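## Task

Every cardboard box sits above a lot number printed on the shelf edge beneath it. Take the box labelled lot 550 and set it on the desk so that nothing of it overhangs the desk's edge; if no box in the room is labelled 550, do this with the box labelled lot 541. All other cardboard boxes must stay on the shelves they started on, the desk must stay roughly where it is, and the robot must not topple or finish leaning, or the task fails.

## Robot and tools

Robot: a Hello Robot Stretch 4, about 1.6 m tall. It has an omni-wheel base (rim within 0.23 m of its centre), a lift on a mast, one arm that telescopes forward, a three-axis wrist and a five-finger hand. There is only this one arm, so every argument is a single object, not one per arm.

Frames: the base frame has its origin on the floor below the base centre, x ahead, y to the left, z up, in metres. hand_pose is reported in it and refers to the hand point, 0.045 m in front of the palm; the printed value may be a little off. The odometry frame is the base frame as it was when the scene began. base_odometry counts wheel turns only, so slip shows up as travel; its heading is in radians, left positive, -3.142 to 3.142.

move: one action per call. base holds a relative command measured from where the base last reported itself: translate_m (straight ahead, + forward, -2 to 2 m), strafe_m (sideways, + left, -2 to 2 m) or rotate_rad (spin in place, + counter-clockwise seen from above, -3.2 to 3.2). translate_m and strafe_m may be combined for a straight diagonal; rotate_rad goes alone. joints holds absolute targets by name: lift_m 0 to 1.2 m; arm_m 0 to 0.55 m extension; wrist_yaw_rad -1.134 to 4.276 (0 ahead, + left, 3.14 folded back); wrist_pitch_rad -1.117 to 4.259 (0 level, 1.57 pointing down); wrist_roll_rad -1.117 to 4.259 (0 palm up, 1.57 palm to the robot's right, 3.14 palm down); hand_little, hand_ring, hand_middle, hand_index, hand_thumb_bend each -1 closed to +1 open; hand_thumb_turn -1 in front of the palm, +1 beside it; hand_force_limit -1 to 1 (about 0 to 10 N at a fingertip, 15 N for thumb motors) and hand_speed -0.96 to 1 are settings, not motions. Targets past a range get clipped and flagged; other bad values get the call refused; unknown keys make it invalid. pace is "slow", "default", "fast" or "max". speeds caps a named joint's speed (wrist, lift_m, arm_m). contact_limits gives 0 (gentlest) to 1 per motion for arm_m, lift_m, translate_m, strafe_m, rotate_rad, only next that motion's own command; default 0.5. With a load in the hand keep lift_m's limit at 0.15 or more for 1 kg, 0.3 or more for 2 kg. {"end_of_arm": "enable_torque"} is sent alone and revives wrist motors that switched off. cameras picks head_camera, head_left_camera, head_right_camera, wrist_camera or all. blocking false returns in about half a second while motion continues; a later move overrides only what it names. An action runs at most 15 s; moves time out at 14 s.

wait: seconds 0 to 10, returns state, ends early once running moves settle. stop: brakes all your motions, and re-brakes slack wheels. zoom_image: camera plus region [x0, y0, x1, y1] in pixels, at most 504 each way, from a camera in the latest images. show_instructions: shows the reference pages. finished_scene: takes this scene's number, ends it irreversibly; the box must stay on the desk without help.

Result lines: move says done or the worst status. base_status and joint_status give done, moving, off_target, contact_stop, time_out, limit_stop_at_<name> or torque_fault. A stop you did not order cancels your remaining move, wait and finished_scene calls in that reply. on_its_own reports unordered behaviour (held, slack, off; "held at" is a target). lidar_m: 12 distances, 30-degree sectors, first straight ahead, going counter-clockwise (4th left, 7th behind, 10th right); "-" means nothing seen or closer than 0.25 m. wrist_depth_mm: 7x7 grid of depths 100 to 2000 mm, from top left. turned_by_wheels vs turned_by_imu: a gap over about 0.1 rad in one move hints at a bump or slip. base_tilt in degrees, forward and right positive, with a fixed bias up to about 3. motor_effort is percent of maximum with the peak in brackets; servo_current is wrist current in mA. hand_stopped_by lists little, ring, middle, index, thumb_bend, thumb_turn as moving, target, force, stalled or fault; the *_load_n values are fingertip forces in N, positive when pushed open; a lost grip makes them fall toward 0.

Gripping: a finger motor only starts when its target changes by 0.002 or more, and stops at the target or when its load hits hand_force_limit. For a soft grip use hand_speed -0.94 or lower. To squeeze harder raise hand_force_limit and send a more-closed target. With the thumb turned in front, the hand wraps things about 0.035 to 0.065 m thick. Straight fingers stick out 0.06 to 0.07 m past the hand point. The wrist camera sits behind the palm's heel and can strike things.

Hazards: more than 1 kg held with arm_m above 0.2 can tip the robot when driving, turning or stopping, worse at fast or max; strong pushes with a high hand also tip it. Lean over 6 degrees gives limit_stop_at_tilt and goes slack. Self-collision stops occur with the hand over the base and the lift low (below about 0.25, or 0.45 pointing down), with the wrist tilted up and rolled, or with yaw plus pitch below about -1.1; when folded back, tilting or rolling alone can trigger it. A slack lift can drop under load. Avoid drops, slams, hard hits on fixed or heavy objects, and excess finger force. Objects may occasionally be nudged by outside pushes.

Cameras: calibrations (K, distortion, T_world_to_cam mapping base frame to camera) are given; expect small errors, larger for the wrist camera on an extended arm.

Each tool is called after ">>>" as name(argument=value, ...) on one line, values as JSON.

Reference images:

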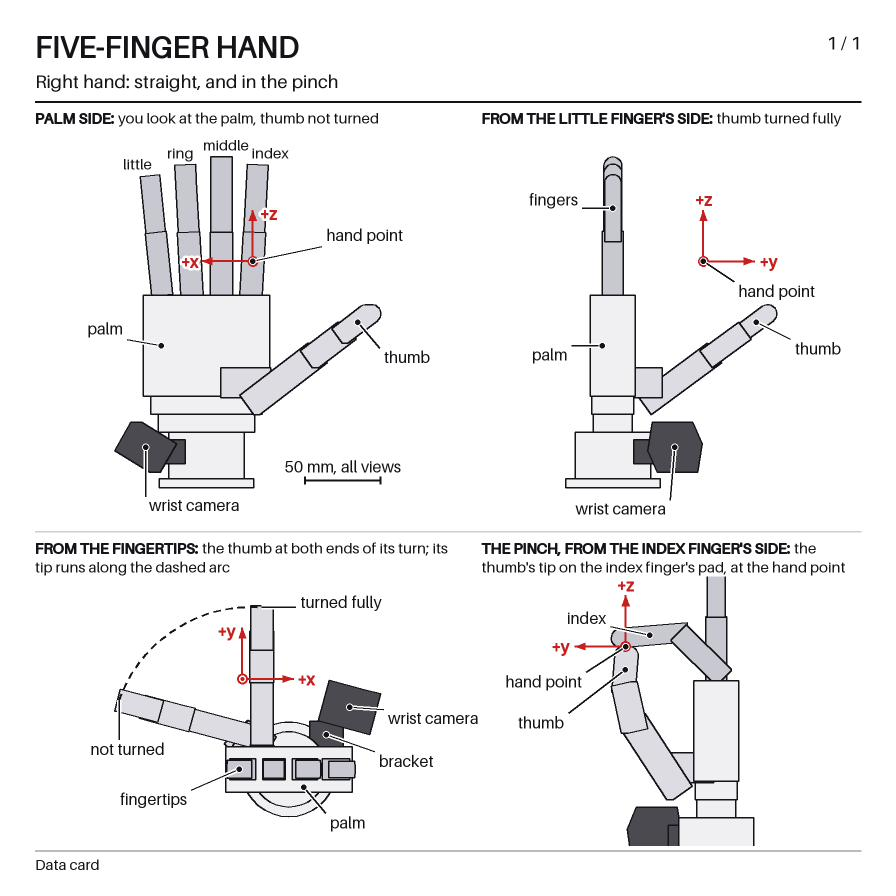

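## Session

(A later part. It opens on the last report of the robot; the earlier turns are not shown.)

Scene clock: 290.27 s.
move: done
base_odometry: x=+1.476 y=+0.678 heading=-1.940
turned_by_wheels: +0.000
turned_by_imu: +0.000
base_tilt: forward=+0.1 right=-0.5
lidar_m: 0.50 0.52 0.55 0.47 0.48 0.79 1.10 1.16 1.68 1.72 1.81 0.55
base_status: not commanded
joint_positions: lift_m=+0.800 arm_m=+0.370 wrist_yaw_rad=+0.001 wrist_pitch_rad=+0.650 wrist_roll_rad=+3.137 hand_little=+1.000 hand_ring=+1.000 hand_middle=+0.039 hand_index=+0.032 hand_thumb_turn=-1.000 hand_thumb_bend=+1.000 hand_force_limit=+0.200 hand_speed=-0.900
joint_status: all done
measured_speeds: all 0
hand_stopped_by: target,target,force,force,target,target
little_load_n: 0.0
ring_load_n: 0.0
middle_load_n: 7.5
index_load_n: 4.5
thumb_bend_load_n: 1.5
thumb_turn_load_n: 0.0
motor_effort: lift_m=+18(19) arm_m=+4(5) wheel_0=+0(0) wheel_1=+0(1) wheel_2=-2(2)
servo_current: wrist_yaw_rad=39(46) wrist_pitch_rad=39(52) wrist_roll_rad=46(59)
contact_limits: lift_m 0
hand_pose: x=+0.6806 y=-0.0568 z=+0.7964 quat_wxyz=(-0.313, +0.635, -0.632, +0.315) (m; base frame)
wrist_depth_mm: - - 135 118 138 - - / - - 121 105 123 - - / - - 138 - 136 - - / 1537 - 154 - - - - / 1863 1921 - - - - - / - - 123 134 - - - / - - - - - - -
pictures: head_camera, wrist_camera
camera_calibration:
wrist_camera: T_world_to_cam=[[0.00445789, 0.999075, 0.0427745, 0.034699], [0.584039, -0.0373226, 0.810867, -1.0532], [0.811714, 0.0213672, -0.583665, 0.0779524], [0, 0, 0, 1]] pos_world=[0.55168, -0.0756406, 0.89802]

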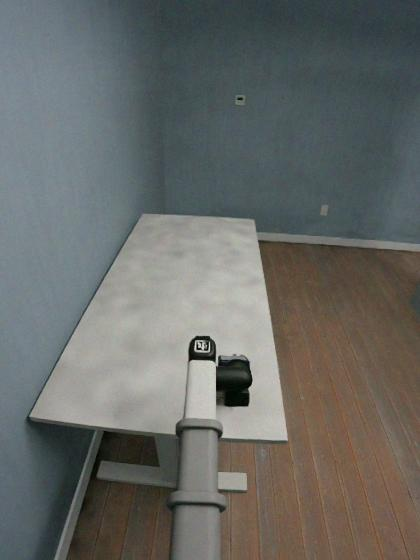

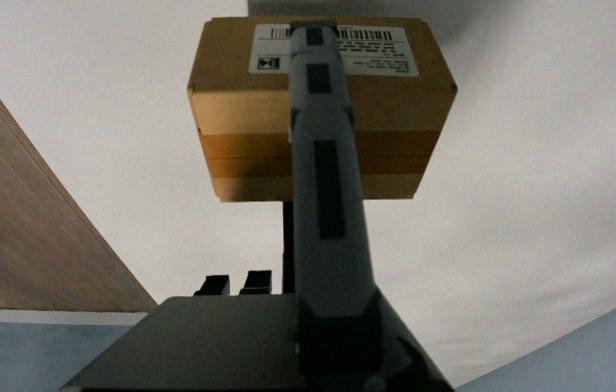

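>>> move(joints={"lift_m": 0.78}, pace="slow", contact_limits={"lift_m": 0}, cameras=["wrist_camera"])

>>> move(joints={"lift_m": 0.773}, pace="slow", contact_limits={"lift_m": 0}, cameras=["wrist_camera"])

Scene clock: 294.20 s.
move: done
base_odometry: x=+1.476 y=+0.678 heading=-1.940
turned_by_wheels: +0.000
turned_by_imu: +0.000
base_tilt: forward=+0.1 right=-0.5
lidar_m: 0.52 0.54 0.54 0.48 0.49 0.75 1.09 1.16 1.65 1.72 1.82 0.54
base_status: not commanded
joint_positions: lift_m=+0.780 arm_m=+0.370 wrist_yaw_rad=+0.001 wrist_pitch_rad=+0.650 wrist_roll_rad=+3.137 hand_little=+1.000 hand_ring=+1.000 hand_middle=+0.039 hand_index=+0.032 hand_thumb_turn=-1.000 hand_thumb_bend=+1.000 hand_force_limit=+0.200 hand_speed=-0.900
joint_status: all done
measured_speeds: all 0
hand_stopped_by: target,target,force,force,target,target
little_load_n: 0.0
ring_load_n: 0.0
middle_load_n: 8.0
index_load_n: 4.5
thumb_bend_load_n: 1.0
thumb_turn_load_n: -0.5
motor_effort: lift_m=+18(22) arm_m=+4(5) wheel_0=+0(0) wheel_1=+0(1) wheel_2=-2(2)
servo_current: wrist_yaw_rad=33(46) wrist_pitch_rad=39(46) wrist_roll_rad=46(52)
contact_limits: lift_m 0
hand_pose: x=+0.6806 y=-0.0568 z=+0.7764 quat_wxyz=(-0.313, +0.635, -0.632, +0.315) (m; base frame)
wrist_depth_mm: - - 135 118 138 - - / - - 121 105 123 - - / - - 137 - 136 - - / 1464 - 154 - - - - / 1863 - - - - - - / - - 123 134 - - - / - - - - - - -
pictures: wrist_camera
camera_calibration:
wrist_camera: T_world_to_cam=[[0.00445789, 0.999075, 0.0427745, 0.0355544], [0.584039, -0.0373226, 0.810867, -1.03698], [0.811714, 0.0213672, -0.583665, 0.0662791], [0, 0, 0, 1]] pos_world=[0.55168, -0.0756406, 0.87802]

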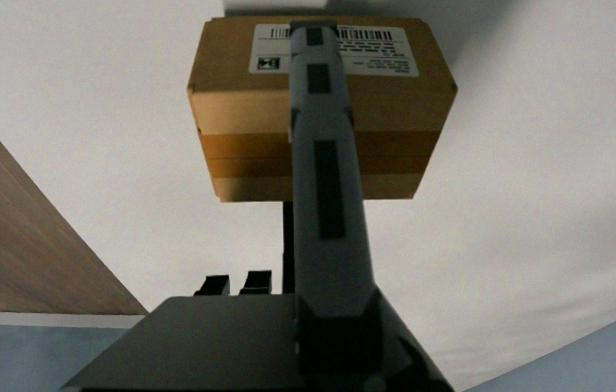

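Scene clock: 294.87 s.
move: done
base_odometry: x=+1.476 y=+0.678 heading=-1.940
turned_by_wheels: +0.000
turned_by_imu: +0.000
base_tilt: forward=+0.2 right=-0.5
lidar_m: 0.48 0.54 0.54 0.48 0.50 0.77 1.08 1.15 1.65 1.72 1.79 0.52
base_status: not commanded
joint_positions: lift_m=+0.773 arm_m=+0.370 wrist_yaw_rad=+0.001 wrist_pitch_rad=+0.650 wrist_roll_rad=+3.137 hand_little=+1.000 hand_ring=+1.000 hand_middle=+0.039 hand_index=+0.032 hand_thumb_turn=-1.000 hand_thumb_bend=+1.000 hand_force_limit=+0.200 hand_speed=-0.900
joint_status: all done
measured_speeds: all 0
hand_stopped_by: target,target,force,force,target,target
little_load_n: 0.0
ring_load_n: 0.0
middle_load_n: 8.0
index_load_n: 4.5
thumb_bend_load_n: 1.0
thumb_turn_load_n: 0.0
motor_effort: lift_m=+17(19) arm_m=+5(5) wheel_0=+0(0) wheel_1=+0(1) wheel_2=-2(2)
servo_current: wrist_yaw_rad=39(39) wrist_pitch_rad=46(52) wrist_roll_rad=39(46)
contact_limits: lift_m 0
hand_pose: x=+0.6806 y=-0.0568 z=+0.7694 quat_wxyz=(-0.313, +0.635, -0.632, +0.315) (m; base frame)
wrist_depth_mm: - - 135 118 138 - - / - - 121 105 123 - - / - - 137 - 136 - - / 1430 - 154 - - - - / 1808 - - - - - - / - - 123 134 - - - / - - - - - - -
pictures: wrist_camera
camera_calibration:
wrist_camera: T_world_to_cam=[[0.00445789, 0.999075, 0.0427745, 0.0358539], [0.584039, -0.0373226, 0.810867, -1.03131], [0.811714, 0.0213672, -0.583665, 0.0621935], [0, 0, 0, 1]] pos_world=[0.55168, -0.0756406, 0.87102]

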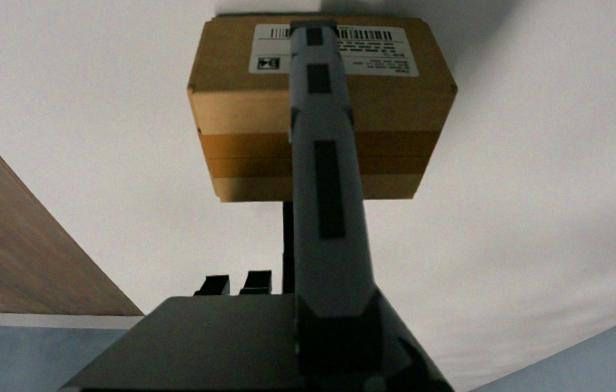

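>>> move(joints={"lift_m": 0.7695}, pace="slow", contact_limits={"lift_m": 0}, cameras=["wrist_camera"])

>>> move(joints={"lift_m": 0.7675}, pace="slow", contact_limits={"lift_m": 0}, cameras=["wrist_camera"])

Scene clock: 299.07 s.
move: done
base_odometry: x=+1.476 y=+0.678 heading=-1.940
turned_by_wheels: +0.000
turned_by_imu: +0.000
base_tilt: forward=+0.1 right=-0.5
lidar_m: 0.51 0.55 0.53 0.45 0.53 0.76 1.10 1.17 1.65 1.73 1.81 0.52
base_status: not commanded
joint_positions: lift_m=+0.770 arm_m=+0.370 wrist_yaw_rad=+0.001 wrist_pitch_rad=+0.650 wrist_roll_rad=+3.137 hand_little=+1.000 hand_ring=+1.000 hand_middle=+0.039 hand_index=+0.032 hand_thumb_turn=-1.000 hand_thumb_bend=+1.000 hand_force_limit=+0.200 hand_speed=-0.900
joint_status: all done
measured_speeds: all 0
hand_stopped_by: target,target,force,force,target,target
little_load_n: 0.0
ring_load_n: 0.0
middle_load_n: 8.0
index_load_n: 4.5
thumb_bend_load_n: 1.5
thumb_turn_load_n: -0.5
motor_effort: lift_m=+18(19) arm_m=+4(4) wheel_0=+0(0) wheel_1=+0(1) wheel_2=-2(2)
servo_current: wrist_yaw_rad=39(39) wrist_pitch_rad=46(52) wrist_roll_rad=39(46)
contact_limits: lift_m 0
hand_pose: x=+0.6806 y=-0.0568 z=+0.7659 quat_wxyz=(-0.313, +0.635, -0.632, +0.315) (m; base frame)
wrist_depth_mm: - - 135 117 138 - - / - - 121 105 123 - - / - - 137 - 136 - - / - - 154 - - - - / 1808 - - - - - - / - - 123 134 - - - / - - - - - - -
pictures: wrist_camera
camera_calibration:
wrist_camera: T_world_to_cam=[[0.00445789, 0.999075, 0.0427745, 0.0360036], [0.584039, -0.0373226, 0.810867, -1.02847], [0.811714, 0.0213672, -0.583665, 0.0601506], [0, 0, 0, 1]] pos_world=[0.55168, -0.0756406, 0.86752]

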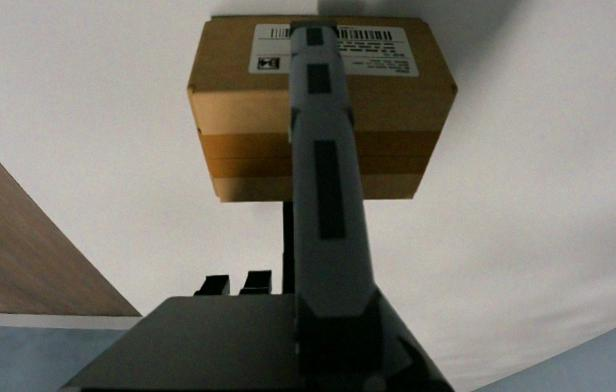

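Scene clock: 299.53 s.
move: done
base_odometry: x=+1.476 y=+0.678 heading=-1.940
turned_by_wheels: +0.000
turned_by_imu: +0.000
base_tilt: forward=+0.2 right=-0.5
lidar_m: 0.52 0.55 0.55 0.47 0.50 0.76 1.10 1.15 1.65 1.73 1.82 0.55
base_status: not commanded
joint_positions: lift_m=+0.768 arm_m=+0.370 wrist_yaw_rad=+0.001 wrist_pitch_rad=+0.650 wrist_roll_rad=+3.137 hand_little=+1.000 hand_ring=+1.000 hand_middle=+0.039 hand_index=+0.032 hand_thumb_turn=-1.000 hand_thumb_bend=+1.000 hand_force_limit=+0.200 hand_speed=-0.900
joint_status: all done
measured_speeds: all 0
hand_stopped_by: target,target,force,force,target,target
little_load_n: 0.0
ring_load_n: 0.0
middle_load_n: 7.5
index_load_n: 4.0
thumb_bend_load_n: 1.5
thumb_turn_load_n: -0.5
motor_effort: lift_m=+16(19) arm_m=+4(5) wheel_0=+0(0) wheel_1=+0(1) wheel_2=-2(2)
servo_current: wrist_yaw_rad=39(39) wrist_pitch_rad=52(52) wrist_roll_rad=33(46)
contact_limits: lift_m 0
hand_pose: x=+0.6807 y=-0.0568 z=+0.7641 quat_wxyz=(-0.313, +0.635, -0.632, +0.315) (m; base frame)
wrist_depth_mm: - - 135 118 138 - - / - - 121 105 123 - - / - - 137 - 136 - - / - - 154 - - - - / 1808 - - - - - - / - - 123 122 - - - / - - - - - - -
pictures: wrist_camera
camera_calibration:
wrist_camera: T_world_to_cam=[[0.00445789, 0.999075, 0.0427745, 0.0360806], [0.584039, -0.0373226, 0.810867, -1.02701], [0.811714, 0.0213672, -0.583665, 0.0591], [0, 0, 0, 1]] pos_world=[0.55168, -0.0756406, 0.86572]

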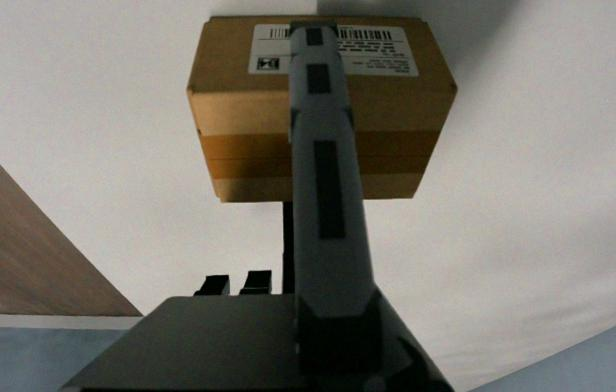

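>>> move(joints={"lift_m": 0.766}, pace="slow", contact_limits={"lift_m": 0})

>>> move(joints={"hand_index": 1, "hand_middle": 1, "hand_speed": -0.85}, cameras=["wrist_camera"])

>>> move(joints={"arm_m": 0.362}, pace="slow", cameras=["wrist_camera"])

Scene clock: 303.40 s.
move: done
base_odometry: x=+1.476 y=+0.678 heading=-1.940
turned_by_wheels: +0.000
turned_by_imu: +0.000
base_tilt: forward=+0.1 right=-0.5
lidar_m: 0.51 0.54 0.54 0.44 0.47 0.74 1.08 1.17 1.64 1.72 1.81 0.53
base_status: not commanded
joint_positions: lift_m=+0.767 arm_m=+0.370 wrist_yaw_rad=+0.001 wrist_pitch_rad=+0.650 wrist_roll_rad=+3.137 hand_little=+1.000 hand_ring=+1.000 hand_middle=+0.039 hand_index=+0.032 hand_thumb_turn=-1.000 hand_thumb_bend=+1.000 hand_force_limit=+0.200 hand_speed=-0.900
joint_status: all done
measured_speeds: all 0
hand_stopped_by: target,target,force,force,target,target
little_load_n: 0.0
ring_load_n: 0.0
middle_load_n: 7.5
index_load_n: 3.0
thumb_bend_load_n: 1.5
thumb_turn_load_n: -0.5
motor_effort: lift_m=+14(17) arm_m=+4(4) wheel_0=+0(0) wheel_1=+0(1) wheel_2=-2(2)
servo_current: wrist_yaw_rad=33(46) wrist_pitch_rad=46(52) wrist_roll_rad=33(39)
contact_limits: lift_m 0
hand_pose: x=+0.6807 y=-0.0568 z=+0.7627 quat_wxyz=(-0.313, +0.635, -0.632, +0.315) (m; base frame)
wrist_depth_mm: - - 135 117 141 - - / - - 120 105 124 - - / - - 136 - 136 - - / - - 153 - - - - / 1808 - - - - - - / - - 123 122 - - - / - - - - - - -
pictures: none

Scene clock: 306.20 s.
move: done
base_odometry: x=+1.476 y=+0.678 heading=-1.940
turned_by_wheels: +0.000
turned_by_imu: +0.000
base_tilt: forward=+0.2 right=-0.5
lidar_m: 0.52 0.54 0.55 0.47 0.50 0.77 1.09 1.15 1.63 1.72 1.80 0.54
base_status: not commanded
joint_positions: lift_m=+0.766 arm_m=+0.370 wrist_yaw_rad=+0.001 wrist_pitch_rad=+0.650 wrist_roll_rad=+3.137 hand_little=+1.000 hand_ring=+1.000 hand_middle=+1.000 hand_index=+1.000 hand_thumb_turn=-1.000 hand_thumb_bend=+1.000 hand_force_limit=+0.200 hand_speed=-0.850
joint_status: all done
measured_speeds: all 0
hand_stopped_by: target,target,target,target,target,target
little_load_n: 0.0
ring_load_n: 0.0
middle_load_n: 0.0
index_load_n: 0.0
thumb_bend_load_n: 0.0
thumb_turn_load_n: 0.5
motor_effort: lift_m=+17(18) arm_m=+4(5) wheel_0=+0(0) wheel_1=+1(1) wheel_2=-1(2)
servo_current: wrist_yaw_rad=33(46) wrist_pitch_rad=46(52) wrist_roll_rad=46(59)
contact_limits: lift_m 0
hand_pose: x=+0.6807 y=-0.0568 z=+0.7624 quat_wxyz=(-0.313, +0.635, -0.632, +0.315) (m; base frame)
wrist_depth_mm: - - 138 117 140 - - / - - 122 105 124 - - / - - 128 130 133 - - / - - 150 - - - - / 1808 - - - - - - / - - 123 122 - - - / - - - - - - -
pictures: wrist_camera
camera_calibration:
wrist_camera: T_world_to_cam=[[0.00451603, 0.999071, 0.0428557, 0.0360505], [0.584038, -0.0374224, 0.810863, -1.02563], [0.811714, 0.0213675, -0.583664, 0.0581073], [0, 0, 0, 1]] pos_world=[0.55168, -0.0756403, 0.86402]

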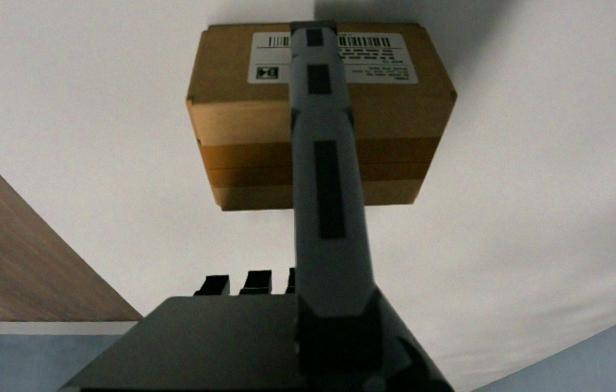

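Scene clock: 307.07 s.
move: done
base_odometry: x=+1.476 y=+0.678 heading=-1.940
turned_by_wheels: +0.000
turned_by_imu: +0.000
base_tilt: forward=+0.1 right=-0.5
lidar_m: 0.51 0.56 0.55 0.48 0.50 0.79 1.10 1.14 1.66 1.73 1.83 0.54
base_status: not commanded
joint_positions: lift_m=+0.766 arm_m=+0.362 wrist_yaw_rad=+0.001 wrist_pitch_rad=+0.650 wrist_roll_rad=+3.137 hand_little=+1.000 hand_ring=+1.000 hand_middle=+1.000 hand_index=+1.000 hand_thumb_turn=-1.000 hand_thumb_bend=+1.000 hand_force_limit=+0.200 hand_speed=-0.850
joint_status: all done
measured_speeds: all 0
hand_stopped_by: target,target,target,target,target,target
little_load_n: 0.0
ring_load_n: 0.0
middle_load_n: 0.0
index_load_n: 0.0
thumb_bend_load_n: 0.0
thumb_turn_load_n: 0.0
motor_effort: lift_m=+17(18) arm_m=-4(8) wheel_0=+0(0) wheel_1=+0(1) wheel_2=-1(1)
servo_current: wrist_yaw_rad=33(46) wrist_pitch_rad=46(52) wrist_roll_rad=59(59)
contact_limits: lift_m 0
hand_pose: x=+0.6727 y=-0.0568 z=+0.7624 quat_wxyz=(-0.313, +0.635, -0.632, +0.315) (m; base frame)
wrist_depth_mm: - - - 115 - - - / - - 131 107 136 - - / - - 132 130 133 - - / - - 154 156 - - - / 1756 - - - - - - / - - 123 122 - - - / - - - - - - -
pictures: wrist_camera
camera_calibration:
wrist_camera: T_world_to_cam=[[0.00451603, 0.999071, 0.0428557, 0.0360866], [0.584038, -0.0374224, 0.810863, -1.02096], [0.811714, 0.0213675, -0.583664, 0.064601], [0, 0, 0, 1]] pos_world=[0.54368, -0.0756403, 0.86402]

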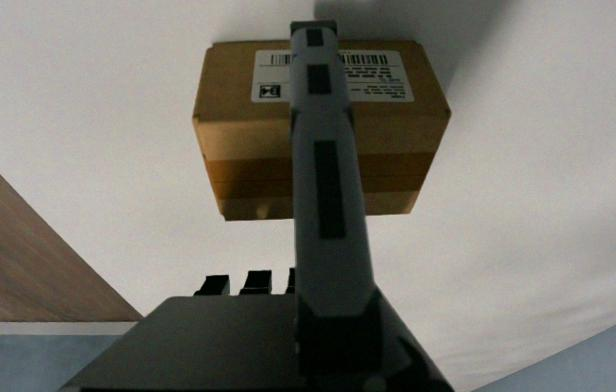

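Released and resting. Lift away.

>>> move(joints={"lift_m": 0.87}, pace="slow", cameras=["wrist_camera"])

>>> move(joints={"arm_m": 0.05}, cameras=["head_camera", "wrist_camera"])

Scene clock: 311.50 s.
move: done
base_odometry: x=+1.476 y=+0.678 heading=-1.940
turned_by_wheels: +0.000
turned_by_imu: +0.000
base_tilt: forward=+0.1 right=-0.5
lidar_m: 0.51 0.54 0.55 0.47 0.51 0.80 1.09 1.14 1.63 1.73 1.83 0.52
base_status: not commanded
joint_positions: lift_m=+0.870 arm_m=+0.362 wrist_yaw_rad=+0.001 wrist_pitch_rad=+0.650 wrist_roll_rad=+3.137 hand_little=+1.000 hand_ring=+1.000 hand_middle=+1.000 hand_index=+1.000 hand_thumb_turn=-1.000 hand_thumb_bend=+1.000 hand_force_limit=+0.200 hand_speed=-0.850
joint_status: all done
measured_speeds: all 0
hand_stopped_by: target,target,target,target,target,target
little_load_n: 0.0
ring_load_n: 0.0
middle_load_n: 0.0
index_load_n: 0.0
thumb_bend_load_n: 0.0
thumb_turn_load_n: 0.0
motor_effort: lift_m=+25(28) arm_m=-4(5) wheel_0=+0(0) wheel_1=+0(1) wheel_2=-1(1)
servo_current: wrist_yaw_rad=39(46) wrist_pitch_rad=33(52) wrist_roll_rad=20(46)
hand_pose: x=+0.6727 y=-0.0568 z=+0.8658 quat_wxyz=(-0.313, +0.635, -0.632, +0.315) (m; base frame)
wrist_depth_mm: - - 208 200 - - - / 1098 - - 105 - - - / 1308 357 - - - - - / 1618 1618 - - - - - / 1983 - - - - - - / - - 123 122 - - - / - - - - - - -
pictures: wrist_camera
camera_calibration:
wrist_camera: T_world_to_cam=[[0.00451603, 0.999071, 0.0428557, 0.0316553], [0.584038, -0.0374224, 0.810863, -1.10481], [0.811714, 0.0213675, -0.583664, 0.124952], [0, 0, 0, 1]] pos_world=[0.54368, -0.0756403, 0.96742]

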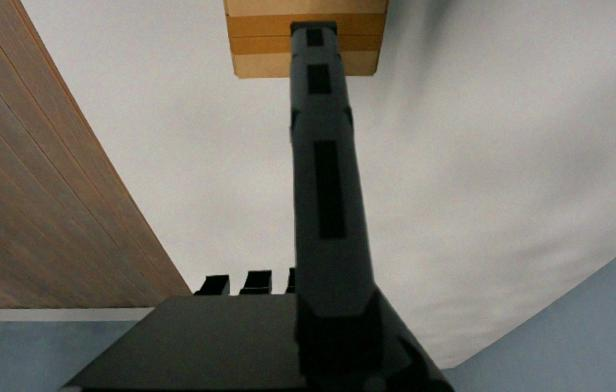

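Scene clock: 313.57 s.
move: done
base_odometry: x=+1.476 y=+0.678 heading=-1.940
turned_by_wheels: +0.000
turned_by_imu: +0.000
base_tilt: forward=+0.1 right=-0.4
lidar_m: 0.51 0.55 0.55 0.46 0.47 0.77 1.11 1.15 1.65 1.72 1.82 0.53
base_status: not commanded
joint_positions: lift_m=+0.870 arm_m=+0.050 wrist_yaw_rad=+0.001 wrist_pitch_rad=+0.650 wrist_roll_rad=+3.137 hand_little=+1.000 hand_ring=+1.000 hand_middle=+1.000 hand_index=+1.000 hand_thumb_turn=-1.000 hand_thumb_bend=+1.000 hand_force_limit=+0.200 hand_speed=-0.850
joint_status: all done
measured_speeds: all 0
hand_stopped_by: target,target,target,target,target,target
little_load_n: 0.0
ring_load_n: 0.0
middle_load_n: 0.0
index_load_n: 0.0
thumb_bend_load_n: 0.0
thumb_turn_load_n: 0.0
motor_effort: lift_m=+25(25) arm_m=-4(11) wheel_0=+0(0) wheel_1=+1(1) wheel_2=-1(1)
servo_current: wrist_yaw_rad=39(46) wrist_pitch_rad=46(59) wrist_roll_rad=52(59)
hand_pose: x=+0.3607 y=-0.0568 z=+0.8658 quat_wxyz=(-0.313, +0.635, -0.632, +0.315) (m; base frame)
wrist_depth_mm: 1008 1025 1042 991 809 1060 - / 1118 1138 1182 1118 661 1138 - / 1336 1366 1366 - - - - / 1618 1661 - - - - - / - - - - - - - / - - 123 122 - - - / - - - - - - -
pictures: head_camera, wrist_camera
camera_calibration:
wrist_camera: T_world_to_cam=[[0.00459728, 0.999073, 0.0427976, 0.0331014], [0.584035, -0.0374228, 0.810866, -0.922587], [0.811716, 0.0212675, -0.583665, 0.3782], [0, 0, 0, 1]] pos_world=[0.23168, -0.0756399, 0.96742]

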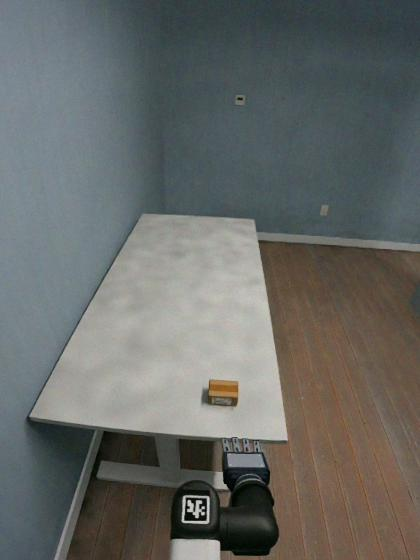

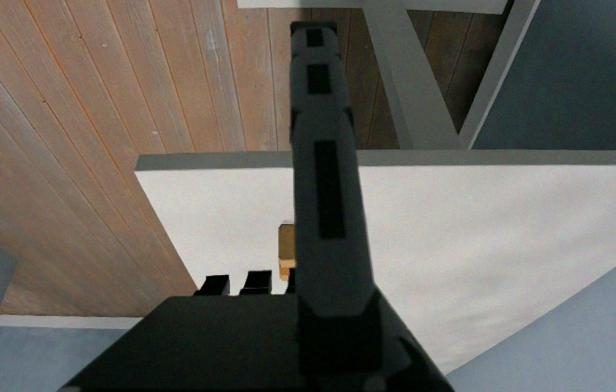

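The box is on the desk and rests fully inside its edges.

>>> finished_scene(scene=2)

The scene is finished: the task was done.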